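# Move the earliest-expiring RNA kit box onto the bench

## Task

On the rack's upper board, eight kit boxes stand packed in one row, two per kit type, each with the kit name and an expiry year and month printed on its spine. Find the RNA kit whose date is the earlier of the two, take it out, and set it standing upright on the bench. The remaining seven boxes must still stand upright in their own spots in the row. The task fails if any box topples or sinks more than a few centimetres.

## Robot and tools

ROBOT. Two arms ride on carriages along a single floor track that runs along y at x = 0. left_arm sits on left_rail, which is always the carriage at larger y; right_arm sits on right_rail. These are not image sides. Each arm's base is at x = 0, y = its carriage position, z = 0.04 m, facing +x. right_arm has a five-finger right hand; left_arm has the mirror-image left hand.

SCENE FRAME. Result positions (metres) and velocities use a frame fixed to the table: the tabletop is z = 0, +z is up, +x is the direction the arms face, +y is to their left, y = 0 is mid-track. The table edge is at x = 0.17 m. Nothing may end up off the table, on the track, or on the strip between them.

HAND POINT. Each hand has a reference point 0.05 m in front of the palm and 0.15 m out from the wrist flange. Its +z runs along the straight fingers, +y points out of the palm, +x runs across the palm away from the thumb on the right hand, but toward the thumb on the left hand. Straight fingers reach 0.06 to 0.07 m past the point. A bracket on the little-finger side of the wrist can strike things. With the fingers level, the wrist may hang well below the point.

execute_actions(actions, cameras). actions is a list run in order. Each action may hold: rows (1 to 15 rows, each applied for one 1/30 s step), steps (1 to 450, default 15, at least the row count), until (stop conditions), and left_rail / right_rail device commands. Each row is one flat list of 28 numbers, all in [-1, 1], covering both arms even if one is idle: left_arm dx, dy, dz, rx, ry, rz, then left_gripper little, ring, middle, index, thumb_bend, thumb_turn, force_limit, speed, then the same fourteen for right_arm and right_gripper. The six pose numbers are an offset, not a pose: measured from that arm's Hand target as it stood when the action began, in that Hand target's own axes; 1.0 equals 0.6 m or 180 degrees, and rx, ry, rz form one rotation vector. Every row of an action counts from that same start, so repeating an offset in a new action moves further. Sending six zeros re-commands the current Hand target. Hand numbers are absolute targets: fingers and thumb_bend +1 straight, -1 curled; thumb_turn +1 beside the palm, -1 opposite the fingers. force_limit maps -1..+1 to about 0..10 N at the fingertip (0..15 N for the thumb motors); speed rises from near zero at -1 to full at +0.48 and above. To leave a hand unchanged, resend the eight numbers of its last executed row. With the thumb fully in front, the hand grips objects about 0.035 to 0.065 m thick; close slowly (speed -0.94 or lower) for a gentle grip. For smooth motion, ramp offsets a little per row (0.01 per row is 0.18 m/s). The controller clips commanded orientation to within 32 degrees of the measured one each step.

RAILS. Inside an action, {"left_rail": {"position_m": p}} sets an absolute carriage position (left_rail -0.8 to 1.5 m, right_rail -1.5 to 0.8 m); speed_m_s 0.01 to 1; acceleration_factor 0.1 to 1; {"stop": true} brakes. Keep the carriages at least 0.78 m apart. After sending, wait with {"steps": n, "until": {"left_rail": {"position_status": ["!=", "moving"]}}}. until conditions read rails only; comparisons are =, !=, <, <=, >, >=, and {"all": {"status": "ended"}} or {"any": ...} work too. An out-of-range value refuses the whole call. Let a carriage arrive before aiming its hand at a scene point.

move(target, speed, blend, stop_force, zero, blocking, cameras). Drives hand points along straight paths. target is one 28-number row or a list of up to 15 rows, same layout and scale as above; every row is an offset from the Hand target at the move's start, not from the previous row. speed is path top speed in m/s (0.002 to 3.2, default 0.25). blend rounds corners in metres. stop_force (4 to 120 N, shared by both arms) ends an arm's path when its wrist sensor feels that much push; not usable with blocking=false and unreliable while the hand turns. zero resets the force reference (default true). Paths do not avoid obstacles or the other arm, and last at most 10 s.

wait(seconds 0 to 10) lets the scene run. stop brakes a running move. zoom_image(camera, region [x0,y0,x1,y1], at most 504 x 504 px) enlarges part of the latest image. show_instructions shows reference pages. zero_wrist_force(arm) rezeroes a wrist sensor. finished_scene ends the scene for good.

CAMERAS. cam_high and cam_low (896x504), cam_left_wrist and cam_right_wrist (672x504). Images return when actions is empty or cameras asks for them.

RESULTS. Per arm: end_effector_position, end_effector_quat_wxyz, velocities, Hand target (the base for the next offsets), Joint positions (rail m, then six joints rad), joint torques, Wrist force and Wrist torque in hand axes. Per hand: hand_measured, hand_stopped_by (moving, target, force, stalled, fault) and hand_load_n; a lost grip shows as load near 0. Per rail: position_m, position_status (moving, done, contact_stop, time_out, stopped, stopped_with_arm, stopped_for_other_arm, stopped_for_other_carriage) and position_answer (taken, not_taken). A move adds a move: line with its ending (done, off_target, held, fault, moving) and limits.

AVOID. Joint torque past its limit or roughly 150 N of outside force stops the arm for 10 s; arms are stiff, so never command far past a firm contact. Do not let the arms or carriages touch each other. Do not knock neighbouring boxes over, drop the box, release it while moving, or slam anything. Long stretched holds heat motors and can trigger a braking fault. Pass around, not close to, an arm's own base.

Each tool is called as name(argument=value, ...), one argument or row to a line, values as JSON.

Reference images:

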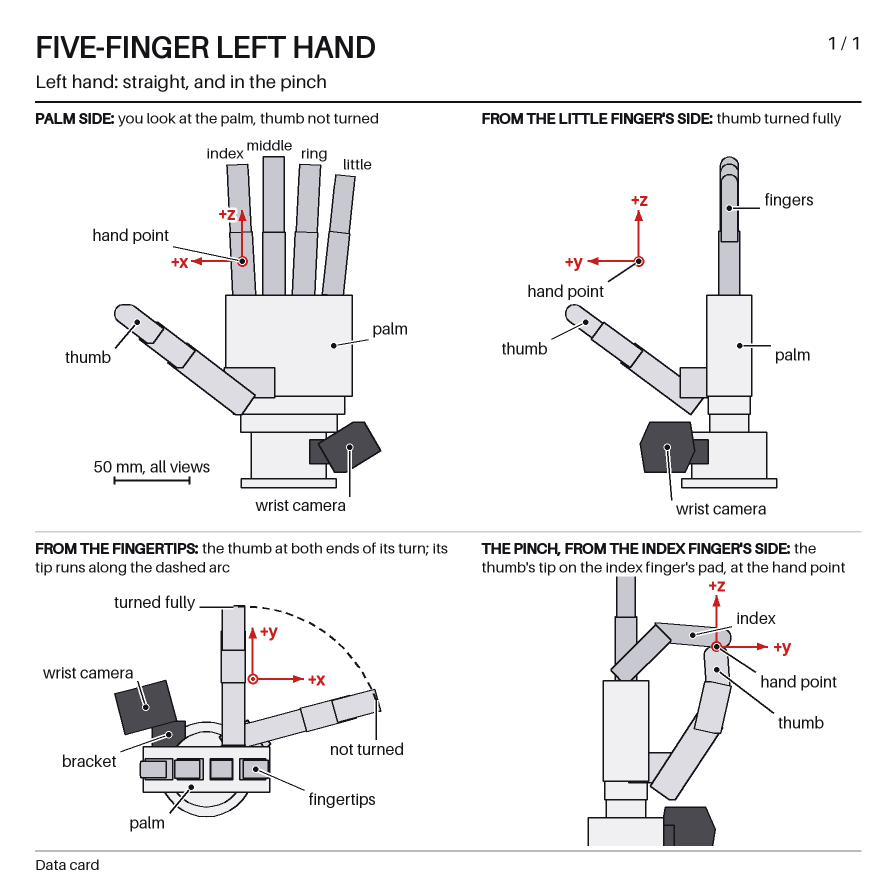

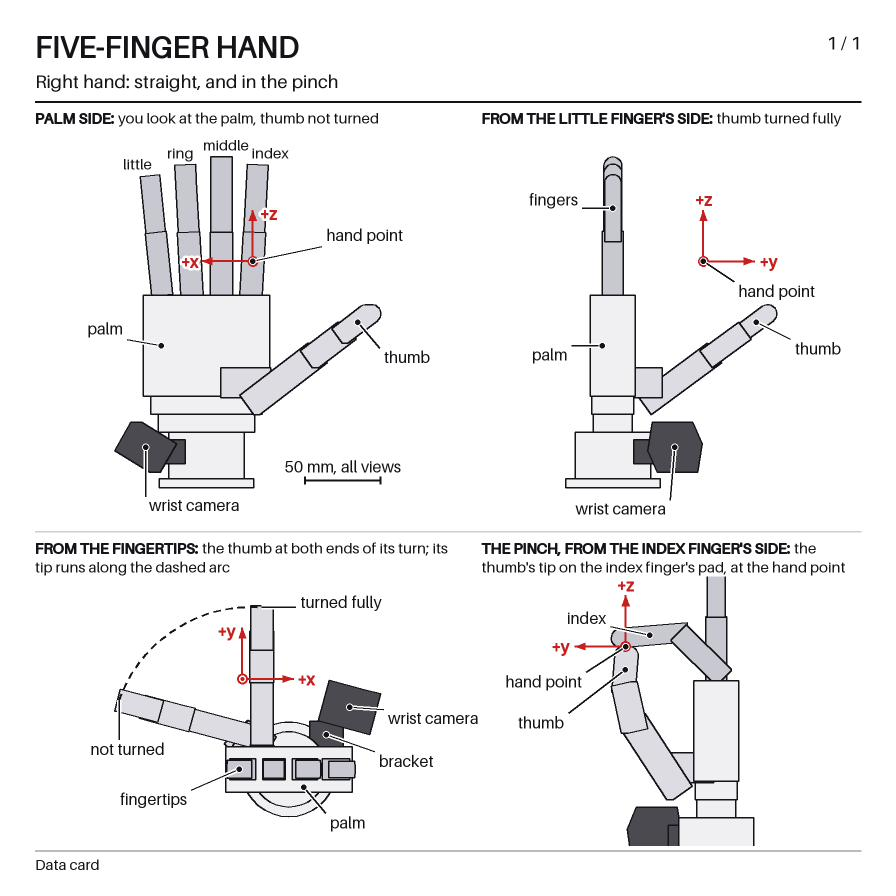

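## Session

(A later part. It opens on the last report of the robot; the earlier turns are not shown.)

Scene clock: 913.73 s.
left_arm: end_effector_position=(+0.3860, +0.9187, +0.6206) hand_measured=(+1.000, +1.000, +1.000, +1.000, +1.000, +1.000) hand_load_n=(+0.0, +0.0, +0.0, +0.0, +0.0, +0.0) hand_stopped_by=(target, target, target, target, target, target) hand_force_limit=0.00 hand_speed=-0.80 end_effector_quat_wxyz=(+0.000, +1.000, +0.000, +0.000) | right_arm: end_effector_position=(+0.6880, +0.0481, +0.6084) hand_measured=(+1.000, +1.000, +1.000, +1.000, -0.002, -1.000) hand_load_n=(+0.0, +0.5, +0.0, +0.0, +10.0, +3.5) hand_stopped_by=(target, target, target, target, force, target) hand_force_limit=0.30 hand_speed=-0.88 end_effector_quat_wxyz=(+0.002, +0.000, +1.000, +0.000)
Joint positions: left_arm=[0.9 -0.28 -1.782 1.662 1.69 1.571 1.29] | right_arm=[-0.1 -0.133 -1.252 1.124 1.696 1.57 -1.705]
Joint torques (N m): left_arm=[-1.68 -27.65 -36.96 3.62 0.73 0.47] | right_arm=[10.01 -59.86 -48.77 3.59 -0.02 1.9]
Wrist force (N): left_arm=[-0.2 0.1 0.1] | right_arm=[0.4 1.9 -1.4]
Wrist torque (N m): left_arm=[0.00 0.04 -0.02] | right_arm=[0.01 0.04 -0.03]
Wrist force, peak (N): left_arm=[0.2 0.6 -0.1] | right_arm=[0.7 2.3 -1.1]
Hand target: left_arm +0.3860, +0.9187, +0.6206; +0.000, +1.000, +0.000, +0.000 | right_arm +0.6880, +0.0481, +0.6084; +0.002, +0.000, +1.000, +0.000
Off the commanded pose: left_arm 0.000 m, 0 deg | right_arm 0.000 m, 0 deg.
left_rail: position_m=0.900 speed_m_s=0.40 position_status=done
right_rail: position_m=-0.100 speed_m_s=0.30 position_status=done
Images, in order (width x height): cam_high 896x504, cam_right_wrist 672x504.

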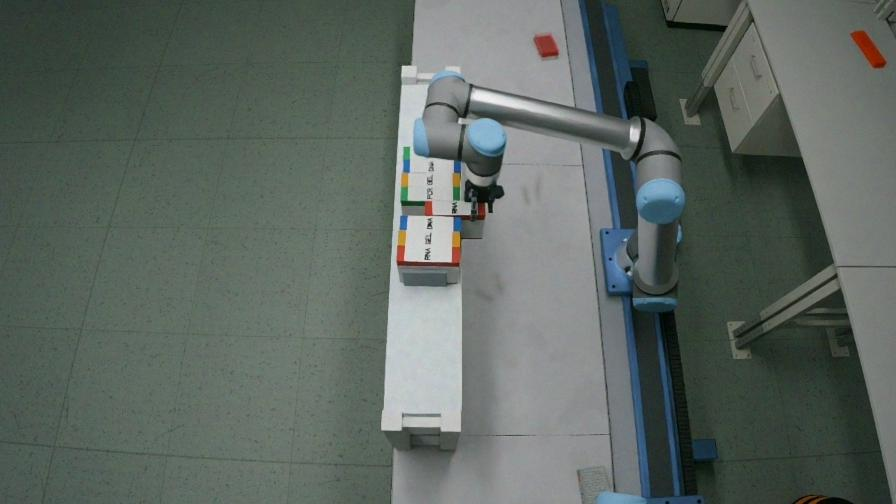

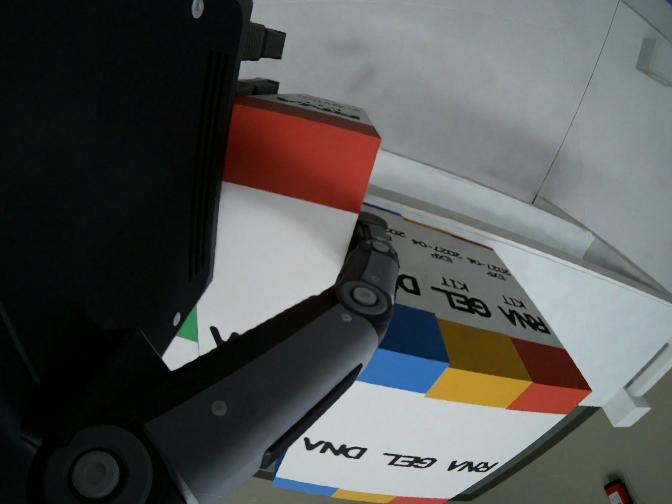

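move(
  target=[0,0,0,0,0,0,1,1,1,1,1,1,0,-0.8,0,0,-0.0067,0,0,0,1,1,1,1,-0.3,-1,0.3,-0.88],
  speed=0.02,
  cameras=["cam_right_wrist", "cam_high", "cam_low"],
)

zoom_image(
  camera="cam_high",
  region=[370, 130, 550, 300],
)

zoom_image(
  camera="cam_low",
  region=[350, 0, 630, 100],
)

Scene clock: 920.87 s.
left_arm: end_effector_position=(+0.3860, +0.9187, +0.6206) hand_measured=(+1.000, +1.000, +1.000, +1.000, +1.000, +1.000) hand_load_n=(+0.0, +0.0, +0.0, +0.0, +0.0, +0.0) hand_stopped_by=(target, target, target, target, target, target) hand_force_limit=0.00 hand_speed=-0.80 end_effector_quat_wxyz=(+0.000, +1.000, +0.000, +0.000) | right_arm: end_effector_position=(+0.6880, +0.0481, +0.6122) hand_measured=(+1.000, +1.000, +1.000, +1.000, -0.002, -1.000) hand_load_n=(+0.0, +0.0, +0.0, +0.0, +10.0, +1.5) hand_stopped_by=(target, target, target, target, force, target) hand_force_limit=0.30 hand_speed=-0.88 end_effector_quat_wxyz=(+0.002, +0.000, +1.000, +0.000) end_effector_velocity=(+0.000, +0.000, +0.002) end_effector_angular_velocity=(+0.000, -0.001, +0.000)
Joint positions: left_arm=[0.9 -0.28 -1.782 1.662 1.69 1.571 1.29] | right_arm=[-0.1 -0.133 -1.251 1.116 1.703 1.57 -1.705]
Joint velocities: left_arm=[within noise] | right_arm=[0 0 0 -0.005 0.004 0 0]
Joint torques (N m): left_arm=[-0.75 -24.28 -35.44 3.38 0.72 0.64] | right_arm=[-3.55 -61.42 -50.46 5.99 0.06 1.77]
Wrist force (N): left_arm=[-0.2 0.2 0.0] | right_arm=[-0.3 3.5 2.6]
Wrist torque (N m): left_arm=[0.02 0.03 -0.02] | right_arm=[-0.07 0.02 -0.10]
Wrist force, peak (N): left_arm=[0.0 0.3 0.6] | right_arm=[-0.3 3.6 2.6]
Hand target: left_arm +0.3860, +0.9187, +0.6206; +0.000, +1.000, +0.000, +0.000 | right_arm +0.6880, +0.0481, +0.6124; +0.002, +0.000, +1.000, +0.000
Off the commanded pose: left_arm 0.000 m, 0 deg | right_arm 0.000 m, 0 deg.
left_rail: position_m=0.900 speed_m_s=0.40 position_status=done
right_rail: position_m=-0.100 speed_m_s=0.30 position_status=done
move: done
Images, in order (width x height): cam_high 896x504, cam_low 896x504, cam_right_wrist 672x504.

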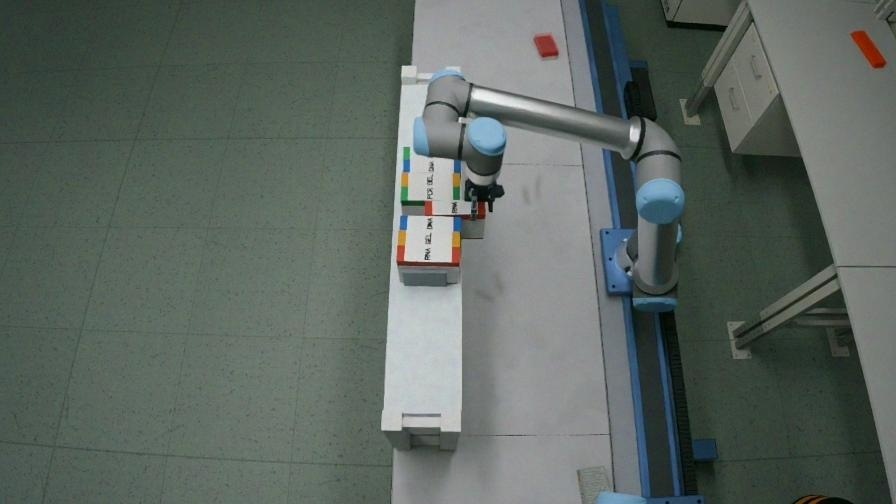

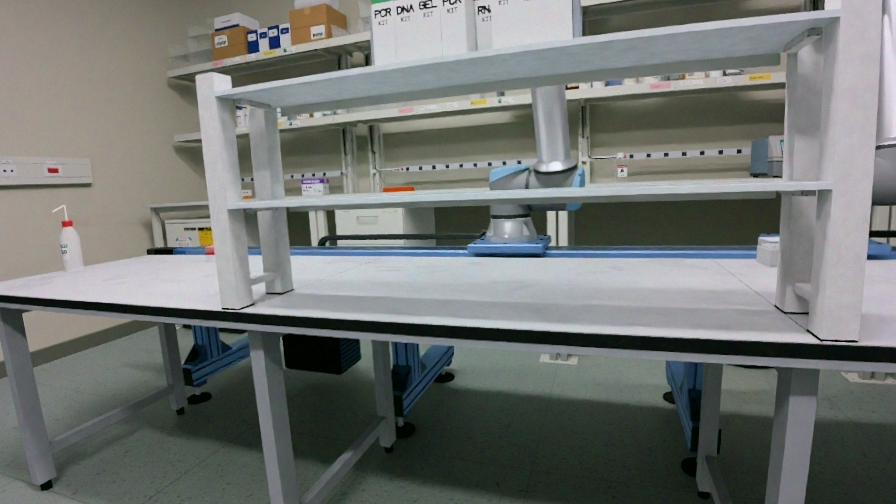

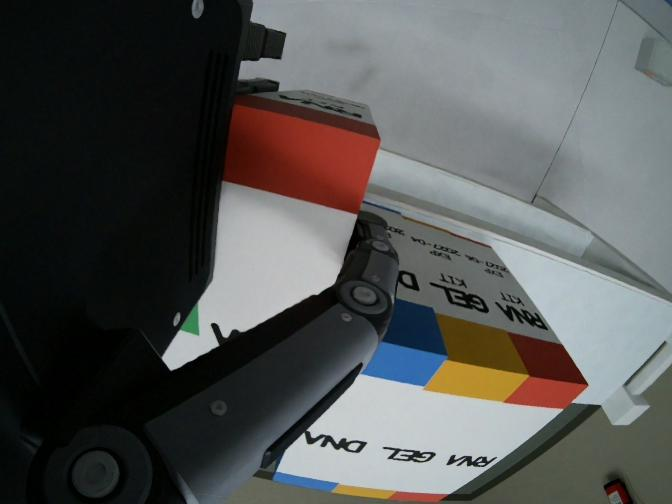

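Scaled by 2.800 from the camera's 896x504 image, which has a finer 1280x720 frame.

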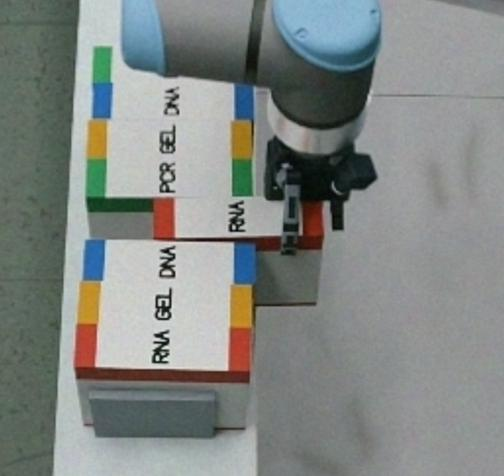

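Scaled by 1.800 from the camera's 896x504 image, which has a finer 1280x720 frame.

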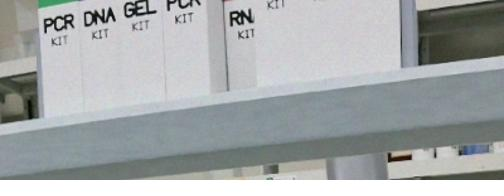

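move(
  target=[0,0,0,0,0,0,1,1,1,1,1,1,0,-0.8,0,0,-0.0083,0,0,0,1,1,1,1,-0.4,-1,0.7,-0.88],
  speed=0.02,
  cameras=["cam_right_wrist", "cam_high", "cam_low"],
)

zoom_image(
  camera="cam_right_wrist",
  region=[200, 60, 450, 310],
)

zoom_image(
  camera="cam_low",
  region=[440, 0, 540, 80],
)

Scene clock: 950.43 s.
left_arm: end_effector_position=(+0.3860, +0.9187, +0.6206) hand_measured=(+1.000, +1.000, +1.000, +1.000, +1.000, +1.000) hand_load_n=(+0.0, +0.0, +0.0, +0.0, +0.0, +0.5) hand_stopped_by=(target, target, target, target, target, target) hand_force_limit=0.00 hand_speed=-0.80 end_effector_quat_wxyz=(+0.000, +1.000, +0.000, +0.000) | right_arm: end_effector_position=(+0.6880, +0.0481, +0.6172) hand_measured=(+1.000, +1.000, +1.000, +1.000, -0.008, -1.000) hand_load_n=(+0.0, +0.0, +0.0, +0.0, +10.0, +2.0) hand_stopped_by=(target, target, target, target, force, target) hand_force_limit=0.70 hand_speed=-0.88 end_effector_quat_wxyz=(+0.002, +0.000, +1.000, +0.000)
Joint positions: left_arm=[0.9 -0.28 -1.782 1.662 1.69 1.571 1.29] | right_arm=[-0.1 -0.133 -1.25 1.105 1.713 1.57 -1.705]
Joint torques (N m): left_arm=[1.41 -24.98 -36.09 3.9 0.55 0.72] | right_arm=[-5.78 -60.26 -52.79 7.46 -0.62 -1]
Wrist force (N): left_arm=[-0.1 0.3 0.0] | right_arm=[-0.4 4.9 3.8]
Wrist torque (N m): left_arm=[0.04 0.02 -0.02] | right_arm=[-0.02 0.01 -0.05]
Wrist force, peak (N): left_arm=[-0.2 0.4 -0.5] | right_arm=[-0.5 5.6 4.0]
Hand target: left_arm +0.3860, +0.9187, +0.6206; +0.000, +1.000, +0.000, +0.000 | right_arm +0.6880, +0.0481, +0.6174; +0.002, +0.000, +1.000, +0.000
Off the commanded pose: left_arm 0.000 m, 0 deg | right_arm 0.000 m, 0 deg.
left_rail: position_m=0.900 speed_m_s=0.40 position_status=done
right_rail: position_m=-0.100 speed_m_s=0.30 position_status=done
move: done
Images, in order (width x height): cam_high 896x504, cam_low 896x504, cam_right_wrist 672x504.

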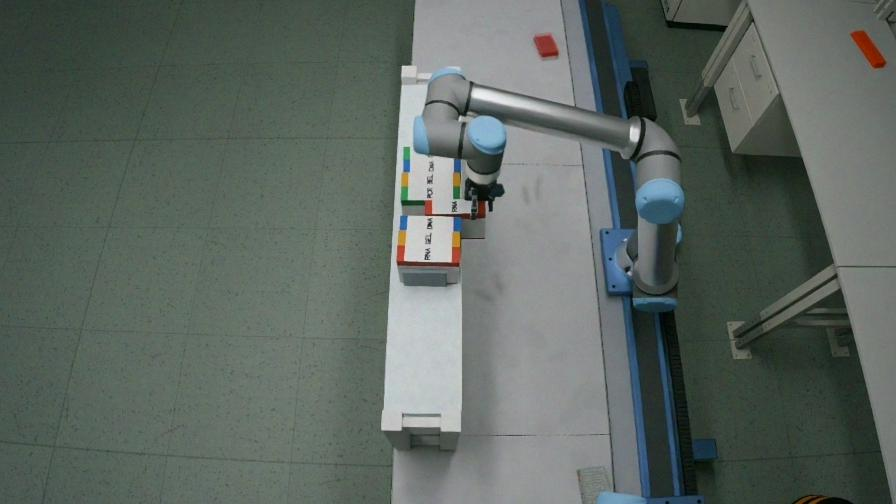

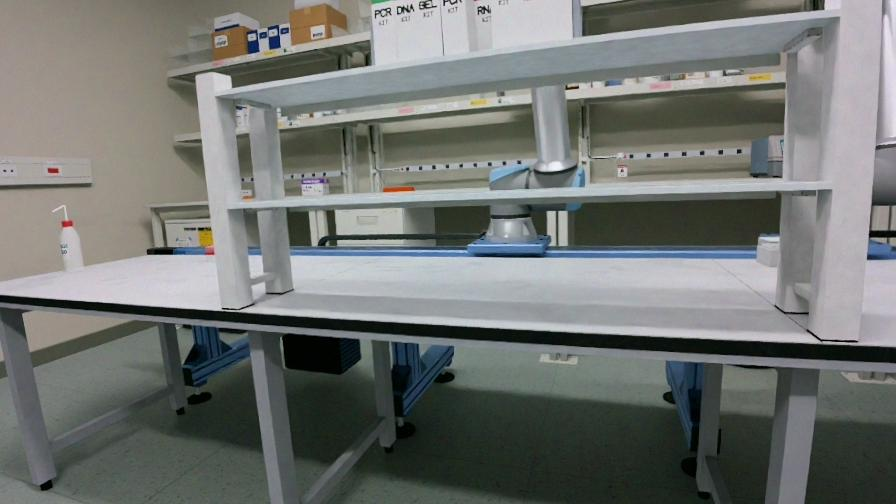

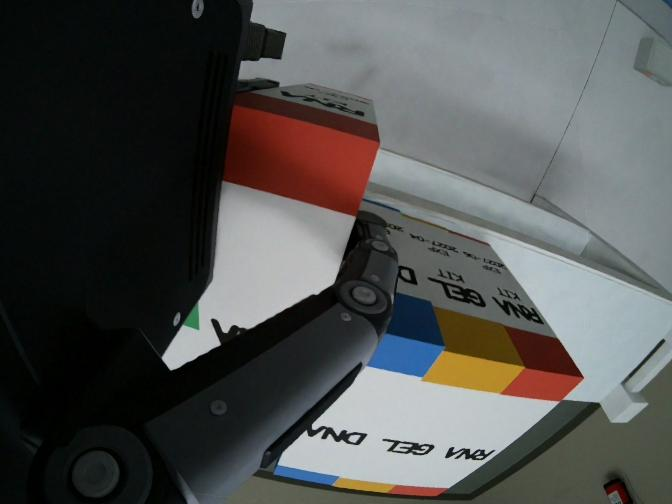

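Scaled by 2.016 from the camera's 672x504 image, which has a finer 960x720 frame.

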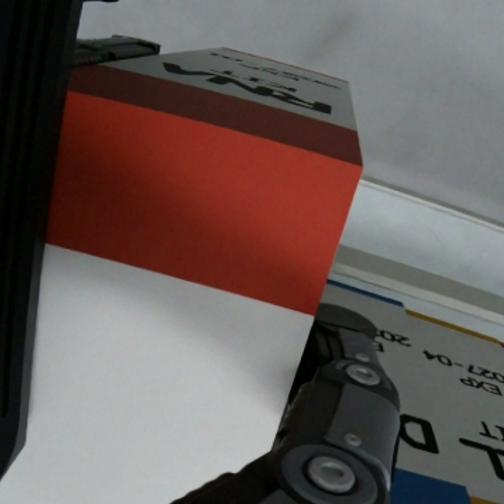

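Scaled by 5.040 from the camera's 896x504 image, which has a finer 1280x720 frame.

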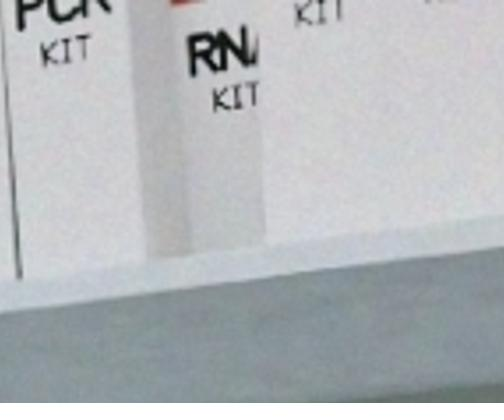

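move(
  target=[0,0,0,0,0,0,1,1,1,1,1,1,0,-0.8,0,0.0035,0,0,0,0,1,1,1,1,-0.4,-1,0.7,-0.88],
  speed=0.02,
)

Scene clock: 981.23 s.
left_arm: end_effector_position=(+0.3860, +0.9187, +0.6206) hand_measured=(+1.000, +1.000, +1.000, +1.000, +1.000, +1.000) hand_load_n=(+0.0, +0.0, +0.0, +0.0, +0.0, +0.0) hand_stopped_by=(target, target, target, target, target, target) hand_force_limit=0.00 hand_speed=-0.80 end_effector_quat_wxyz=(+0.000, +1.000, +0.000, +0.000) | right_arm: end_effector_position=(+0.6880, +0.0501, +0.6174) hand_measured=(+1.000, +1.000, +1.000, +1.000, -0.008, -1.000) hand_load_n=(+0.0, +0.0, +0.0, +0.0, +7.0, +2.0) hand_stopped_by=(target, target, target, target, force, target) hand_force_limit=0.70 hand_speed=-0.88 end_effector_quat_wxyz=(+0.002, +0.000, +1.000, +0.000)
Joint positions: left_arm=[0.9 -0.28 -1.782 1.662 1.69 1.571 1.29] | right_arm=[-0.1 -0.13 -1.249 1.104 1.713 1.57 -1.702]
Joint torques (N m): left_arm=[1.53 -24.09 -36.24 4.21 0.12 0.5] | right_arm=[21.1 -59.11 -49.71 5.85 -0.49 3.29]
Wrist force (N): left_arm=[0.2 0.2 -0.3] | right_arm=[0.3 0.6 1.0]
Wrist torque (N m): left_arm=[0.05 -0.04 0.00] | right_arm=[-0.02 0.03 -0.13]
Wrist force, peak (N): left_arm=[0.4 0.5 0.0] | right_arm=[-0.6 5.1 4.3]
Hand target: left_arm +0.3860, +0.9187, +0.6206; +0.000, +1.000, +0.000, +0.000 | right_arm +0.6880, +0.0502, +0.6174; +0.002, +0.000, +1.000, +0.000
Off the commanded pose: left_arm 0.000 m, 0 deg | right_arm 0.000 m, 0 deg.
left_rail: position_m=0.900 speed_m_s=0.40 position_status=done
right_rail: position_m=-0.100 speed_m_s=0.30 position_status=done
move: done

execute_actions(
  actions=[
    {"rows": [[0,0,0,0,0,0,1,1,1,1,1,1,0,-0.8,0,0,0,0,0,0,1,1,1,1,-0.5,-1,0.6,-0.88]], "steps": 40},
  ],
)

move(
  target=[0,0,0,0,0,0,1,1,1,1,1,1,0,-0.8,0.05,0,0,0,0,0,1,1,1,1,-0.5,-1,0.6,-0.88],
  speed=0.03,
  stop_force=15,
  cameras=["cam_right_wrist", "cam_high", "cam_low"],
)

zoom_image(
  camera="cam_high",
  region=[370, 130, 550, 300],
)

zoom_image(
  camera="cam_right_wrist",
  region=[200, 60, 450, 310],
)

Scene clock: 991.27 s.
left_arm: end_effector_position=(+0.3860, +0.9187, +0.6206) hand_measured=(+1.000, +1.000, +1.000, +1.000, +1.000, +1.000) hand_load_n=(+0.0, +0.0, +0.0, +0.0, +0.0, +0.0) hand_stopped_by=(target, target, target, target, target, target) hand_force_limit=0.00 hand_speed=-0.80 end_effector_quat_wxyz=(+0.000, +1.000, +0.000, +0.000) | right_arm: end_effector_position=(+0.6880, +0.0502, +0.6174) hand_measured=(+1.000, +1.000, +1.000, +1.000, -0.018, -1.000) hand_load_n=(+0.0, +0.0, +0.0, +0.0, +13.0, +2.0) hand_stopped_by=(target, target, target, target, force, target) hand_force_limit=0.60 hand_speed=-0.88 end_effector_quat_wxyz=(+0.002, +0.000, +1.000, +0.000)
Joint positions: left_arm=[0.9 -0.28 -1.782 1.662 1.69 1.571 1.29] | right_arm=[-0.1 -0.13 -1.249 1.104 1.713 1.57 -1.702]
Joint torques (N m): left_arm=[-1.34 -25.24 -36.56 4.34 0.62 0.72] | right_arm=[16.15 -60.26 -50.89 5.6 1.1 3.32]
Wrist force (N): left_arm=[0.1 0.4 0.0] | right_arm=[0.0 1.3 1.5]
Wrist torque (N m): left_arm=[0.06 -0.01 -0.01] | right_arm=[-0.09 0.06 -0.25]
Wrist force, peak (N): left_arm=[0.4 0.3 0.4] | right_arm=[0.0 1.8 1.3]
Hand target: left_arm +0.3860, +0.9187, +0.6206; +0.000, +1.000, +0.000, +0.000 | right_arm +0.6880, +0.0502, +0.6174; +0.002, +0.000, +1.000, +0.000
Off the commanded pose: left_arm 0.000 m, 0 deg | right_arm 0.000 m, 0 deg.
left_rail: position_m=0.900 speed_m_s=0.40 position_status=done
right_rail: position_m=-0.100 speed_m_s=0.30 position_status=done

Scene clock: 993.37 s.
left_arm: end_effector_position=(+0.3860, +0.9187, +0.6206) hand_measured=(+1.000, +1.000, +1.000, +1.000, +1.000, +1.000) hand_load_n=(+0.0, +0.0, +0.0, +0.0, +0.0, +0.0) hand_stopped_by=(target, target, target, target, target, target) hand_force_limit=0.00 hand_speed=-0.80 end_effector_quat_wxyz=(+0.000, +1.000, +0.000, +0.000) | right_arm: end_effector_position=(+0.6580, +0.0502, +0.6173) hand_measured=(+1.000, +1.000, +1.000, +1.000, -0.018, -1.000) hand_load_n=(+0.0, +0.0, +0.0, +0.0, +12.5, +3.0) hand_stopped_by=(target, target, target, target, force, target) hand_force_limit=0.60 hand_speed=-0.88 end_effector_quat_wxyz=(+0.002, +0.000, +1.000, +0.000)
Joint positions: left_arm=[0.9 -0.28 -1.782 1.662 1.69 1.571 1.29] | right_arm=[-0.1 -0.136 -1.304 1.176 1.696 1.57 -1.708]
Joint torques (N m): left_arm=[0.94 -26.06 -37.19 3.98 0.23 0.68] | right_arm=[-15.65 -77.77 -36.59 2.27 -1.08 -2.55]
Wrist force (N): left_arm=[0.1 0.1 0.0] | right_arm=[-0.8 1.0 1.3]
Wrist torque (N m): left_arm=[0.02 -0.01 -0.01] | right_arm=[-0.03 0.01 -0.04]
Wrist force, peak (N): left_arm=[0.1 0.1 0.4] | right_arm=[-1.3 1.5 1.6]
Hand target: left_arm +0.3860, +0.9187, +0.6206; +0.000, +1.000, +0.000, +0.000 | right_arm +0.6580, +0.0502, +0.6173; +0.002, +0.000, +1.000, +0.000
Off the commanded pose: left_arm 0.000 m, 0 deg | right_arm 0.000 m, 0 deg.
left_rail: position_m=0.900 speed_m_s=0.40 position_status=done
right_rail: position_m=-0.100 speed_m_s=0.30 position_status=done
move: done
Images, in order (width x height): cam_high 896x504, cam_low 896x504, cam_right_wrist 672x504.

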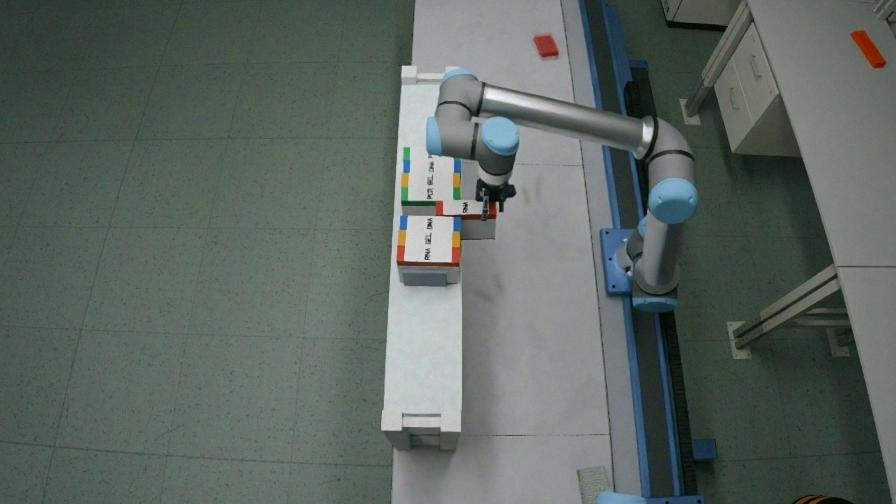

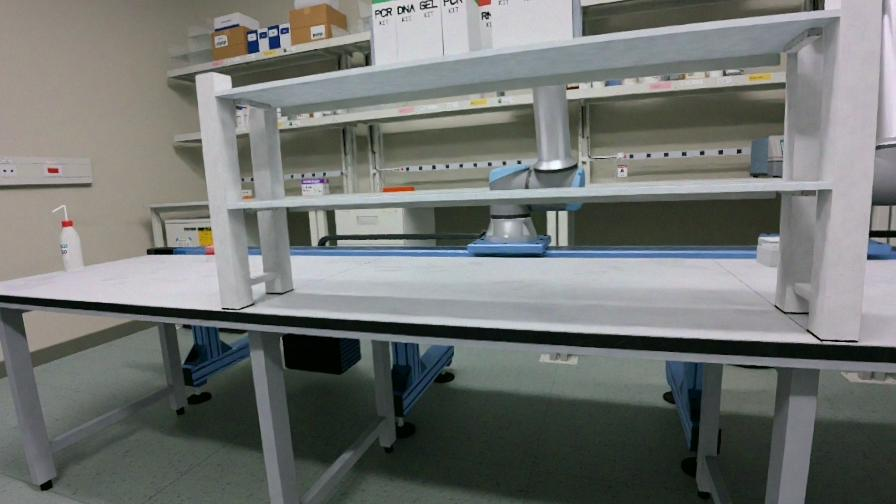

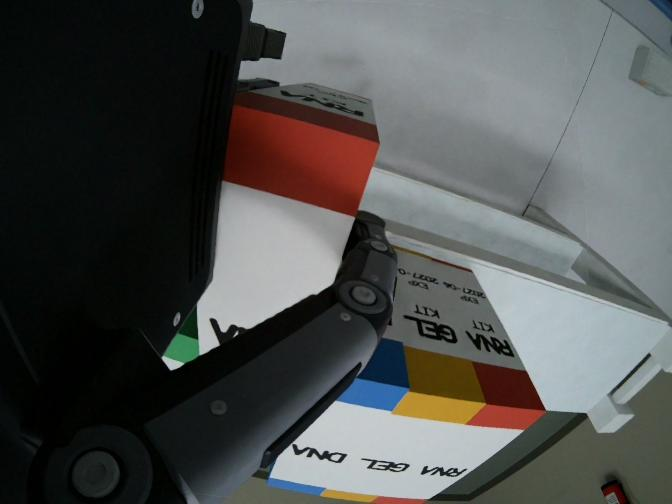

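Scaled by 2.800 from the camera's 896x504 image, which has a finer 1280x720 frame.

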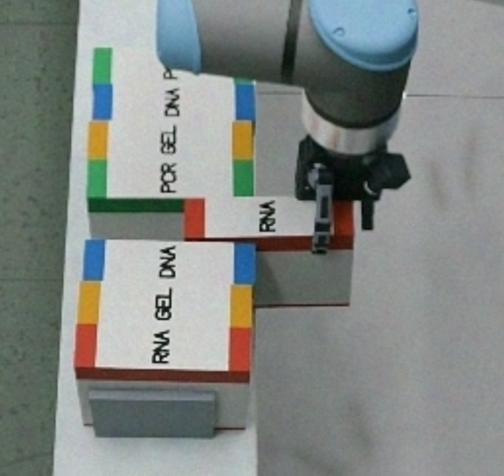

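Scaled by 2.016 from the camera's 672x504 image, which has a finer 960x720 frame.

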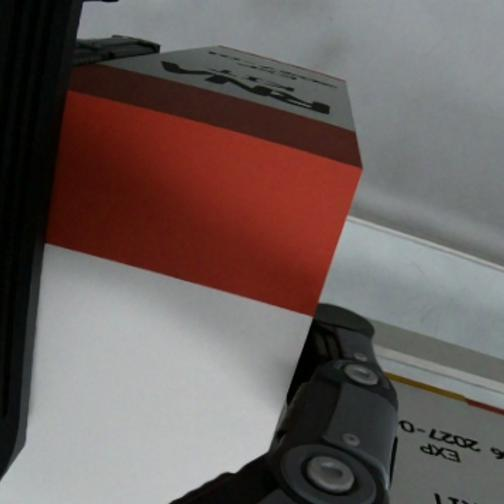

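move(
  target=[0,0,0,0,0,0,1,1,1,1,1,1,0,-0.8,0.0733,0,0,0,0,0,1,1,1,1,-0.5,-1,0.6,-0.88],
  speed=0.04,
  stop_force=15,
  cameras=["cam_right_wrist", "cam_high", "cam_low"],
)

zoom_image(
  camera="cam_high",
  region=[370, 130, 550, 300],
)

zoom_image(
  camera="cam_low",
  region=[440, 0, 540, 80],
)

Scene clock: 1002.90 s.
left_arm: end_effector_position=(+0.3860, +0.9187, +0.6206) hand_measured=(+1.000, +1.000, +1.000, +1.000, +1.000, +1.000) hand_load_n=(+0.0, +0.0, +0.0, +0.0, +0.0, +0.0) hand_stopped_by=(target, target, target, target, target, target) hand_force_limit=0.00 hand_speed=-0.80 end_effector_quat_wxyz=(+0.000, +1.000, +0.000, +0.000) | right_arm: end_effector_position=(+0.6140, +0.0502, +0.6171) hand_measured=(+1.000, +1.000, +1.000, +1.000, -0.018, -1.000) hand_load_n=(+0.0, +0.0, +0.0, +0.0, +11.5, +4.5) hand_stopped_by=(target, target, target, target, force, target) hand_force_limit=0.60 hand_speed=-0.88 end_effector_quat_wxyz=(+0.002, +0.000, +1.000, +0.000)
Joint positions: left_arm=[0.9 -0.28 -1.782 1.662 1.69 1.571 1.29] | right_arm=[-0.1 -0.147 -1.383 1.274 1.676 1.57 -1.719]
Joint torques (N m): left_arm=[-0.28 -26.68 -34.97 3.58 0.36 0.66] | right_arm=[-17.93 -69.06 -36.69 2.63 -1.11 -2.64]
Wrist force (N): left_arm=[-0.1 0.2 0.4] | right_arm=[-0.5 0.7 1.0]
Wrist torque (N m): left_arm=[0.01 0.03 -0.02] | right_arm=[0.06 0.01 0.08]
Wrist force, peak (N): left_arm=[0.3 0.4 0.3] | right_arm=[-1.2 1.3 1.6]
Hand target: left_arm +0.3860, +0.9187, +0.6206; +0.000, +1.000, +0.000, +0.000 | right_arm +0.6140, +0.0502, +0.6171; +0.002, +0.000, +1.000, +0.000
Off the commanded pose: left_arm 0.000 m, 0 deg | right_arm 0.000 m, 0 deg.
left_rail: position_m=0.900 speed_m_s=0.40 position_status=done
right_rail: position_m=-0.100 speed_m_s=0.30 position_status=done
move: done
Images, in order (width x height): cam_high 896x504, cam_low 896x504, cam_right_wrist 672x504.

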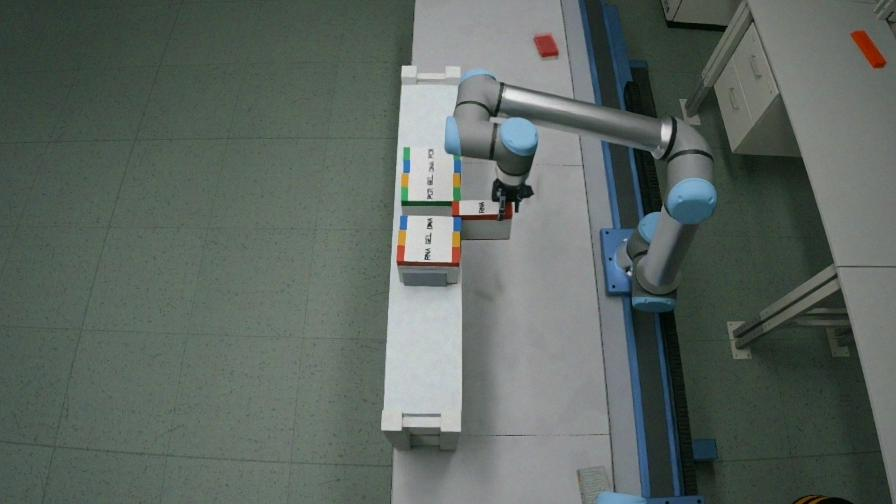

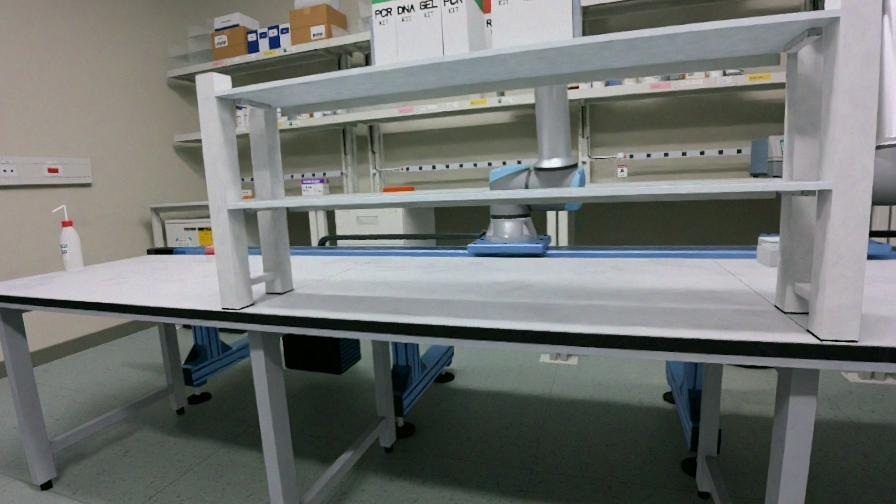

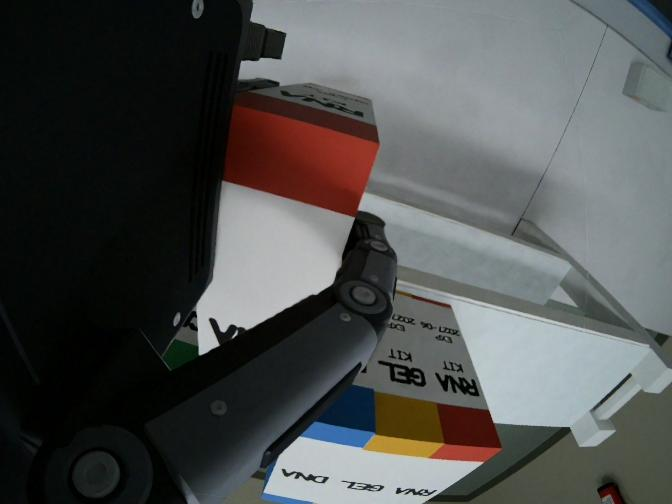

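Scaled by 2.800 from the camera's 896x504 image, which has a finer 1280x720 frame.

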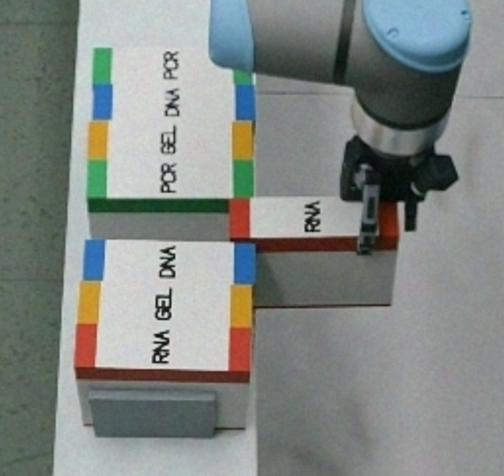

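Scaled by 5.040 from the camera's 896x504 image, which has a finer 1280x720 frame.

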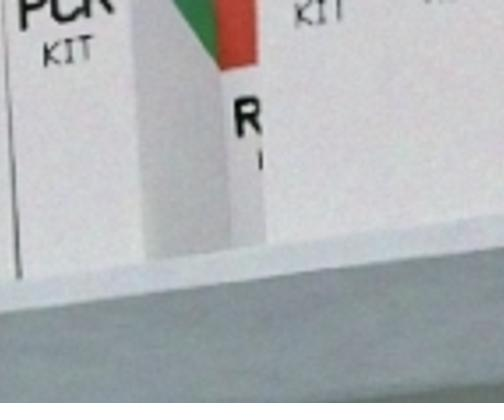

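move(
  target=[
    [0,0,0,0,0,0,1,1,1,1,1,1,0,-0.8,-0.0295,0,-0.021,0,0.0389,0,1,1,1,1,-0.5,-1,0.6,-0.88],
    [0,0,0,0,0,0,1,1,1,1,1,1,0,-0.8,-0.0612,0,-0.0385,0,0.0778,0,1,1,1,1,-0.5,-1,0.6,-0.88],
    [0,0,0,0,0,0,1,1,1,1,1,1,0,-0.8,-0.09,0,-0.0503,0,0.1111,0,1,1,1,1,-0.5,-1,0.6,-0.88],
  ],
  speed=0.06,
  blend=[0.003,0.003,0],
  cameras=["cam_right_wrist", "cam_high", "cam_low"],
)

zoom_image(
  camera="cam_high",
  region=[370, 130, 550, 300],
)

zoom_image(
  camera="cam_right_wrist",
  region=[150, 30, 450, 330],
)

Scene clock: 1025.00 s.
left_arm: end_effector_position=(+0.3860, +0.9187, +0.6206) hand_measured=(+1.000, +1.000, +1.000, +1.000, +1.000, +1.000) hand_load_n=(+0.0, +0.0, +0.0, +0.0, +0.0, +0.0) hand_stopped_by=(target, target, target, target, target, target) hand_force_limit=0.00 hand_speed=-0.80 end_effector_quat_wxyz=(+0.000, +1.000, +0.000, +0.000) | right_arm: end_effector_position=(+0.6678, +0.0502, +0.6475) hand_measured=(+1.000, +1.000, +1.000, +1.000, -0.018, -1.000) hand_load_n=(+0.0, +0.0, +0.0, +0.0, +13.5, +1.5) hand_stopped_by=(target, target, target, target, force, target) hand_force_limit=0.60 hand_speed=-0.88 end_effector_quat_wxyz=(-0.172, +0.000, +0.985, +0.000) end_effector_velocity=(+0.002, +0.000, -0.001) end_effector_angular_velocity=(+0.001, +0.005, +0.000)
Joint positions: left_arm=[0.9 -0.28 -1.782 1.662 1.69 1.571 1.29] | right_arm=[-0.1 -0.117 -1.127 0.96 2.081 1.61 -1.681]
Joint velocities: left_arm=[within noise] | right_arm=[0 0 0.005 -0.003 0.003 0 0]
Joint torques (N m): left_arm=[-0.84 -24.2 -36.09 4.06 0.04 0.63] | right_arm=[18.27 -72.38 -49.23 6.83 2.44 3.6]
Wrist force (N): left_arm=[-0.1 0.2 0.3] | right_arm=[0.0 2.4 1.8]
Wrist torque (N m): left_arm=[0.00 0.02 -0.01] | right_arm=[0.02 0.08 -0.18]
Wrist force, peak (N): left_arm=[-0.4 0.5 -0.2] | right_arm=[0.1 2.7 1.7]
Hand target: left_arm +0.3860, +0.9187, +0.6206; +0.000, +1.000, +0.000, +0.000 | right_arm +0.6679, +0.0502, +0.6475; -0.172, +0.000, +0.985, +0.000
Off the commanded pose: left_arm 0.000 m, 0 deg | right_arm 0.000 m, 0 deg.
left_rail: position_m=0.900 speed_m_s=0.40 position_status=done
right_rail: position_m=-0.100 speed_m_s=0.30 position_status=done
move: done
Images, in order (width x height): cam_high 896x504, cam_low 896x504, cam_right_wrist 672x504.

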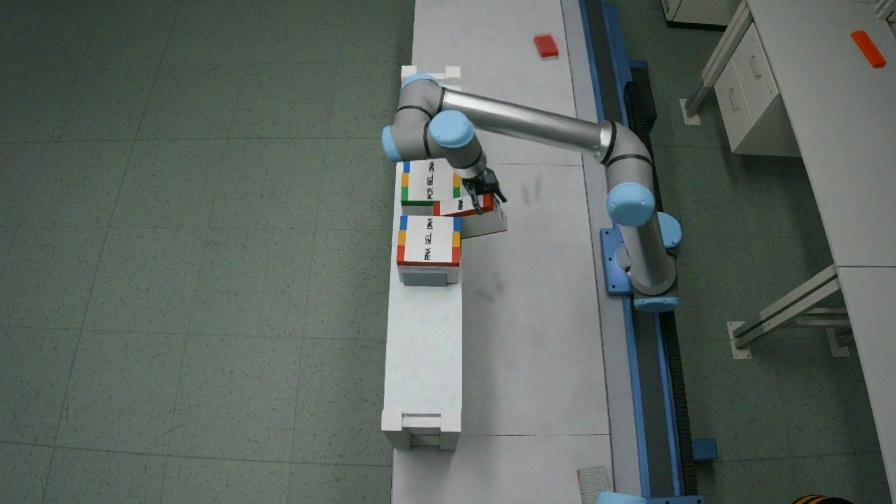

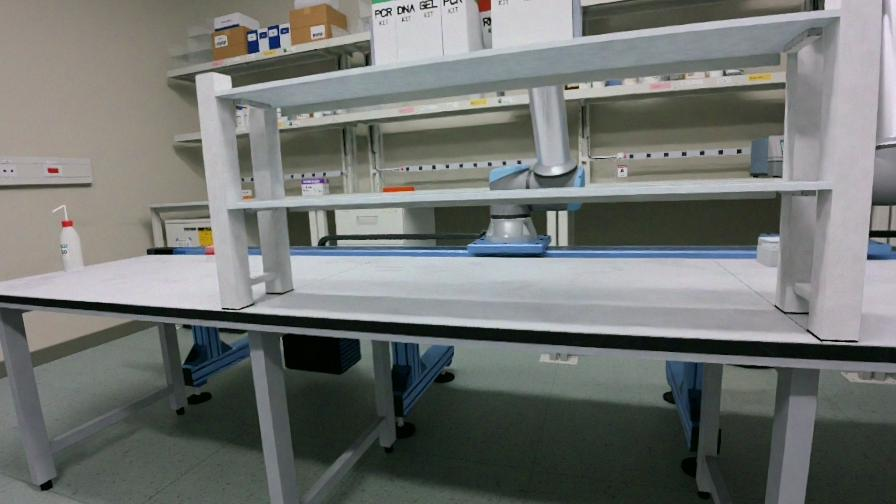

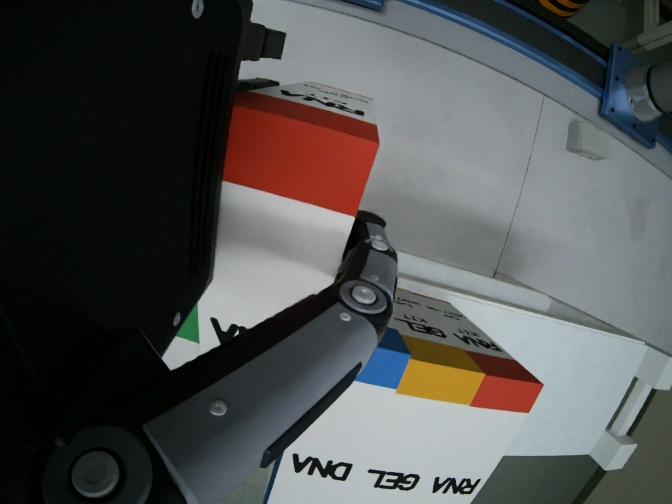

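Scaled by 2.800 from the camera's 896x504 image, which has a finer 1280x720 frame.

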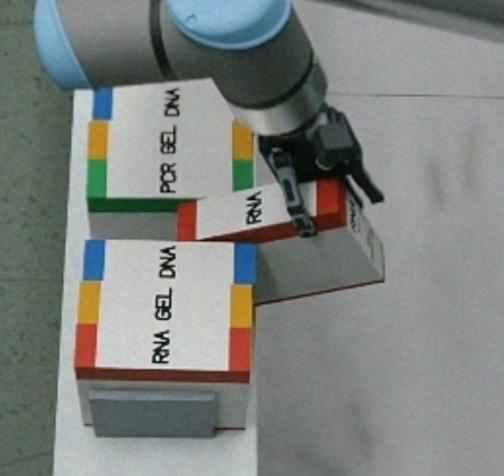

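Scaled by 1.680 from the camera's 672x504 image, which has a finer 960x720 frame.

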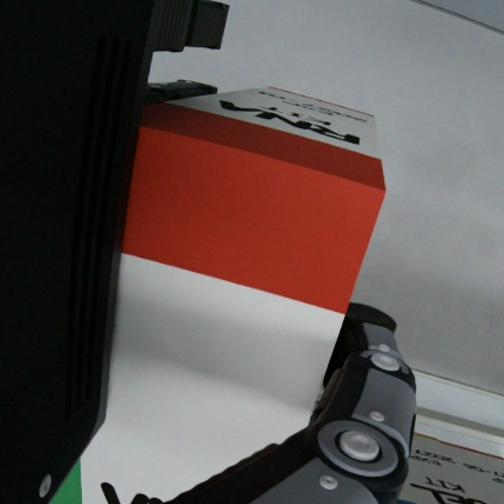

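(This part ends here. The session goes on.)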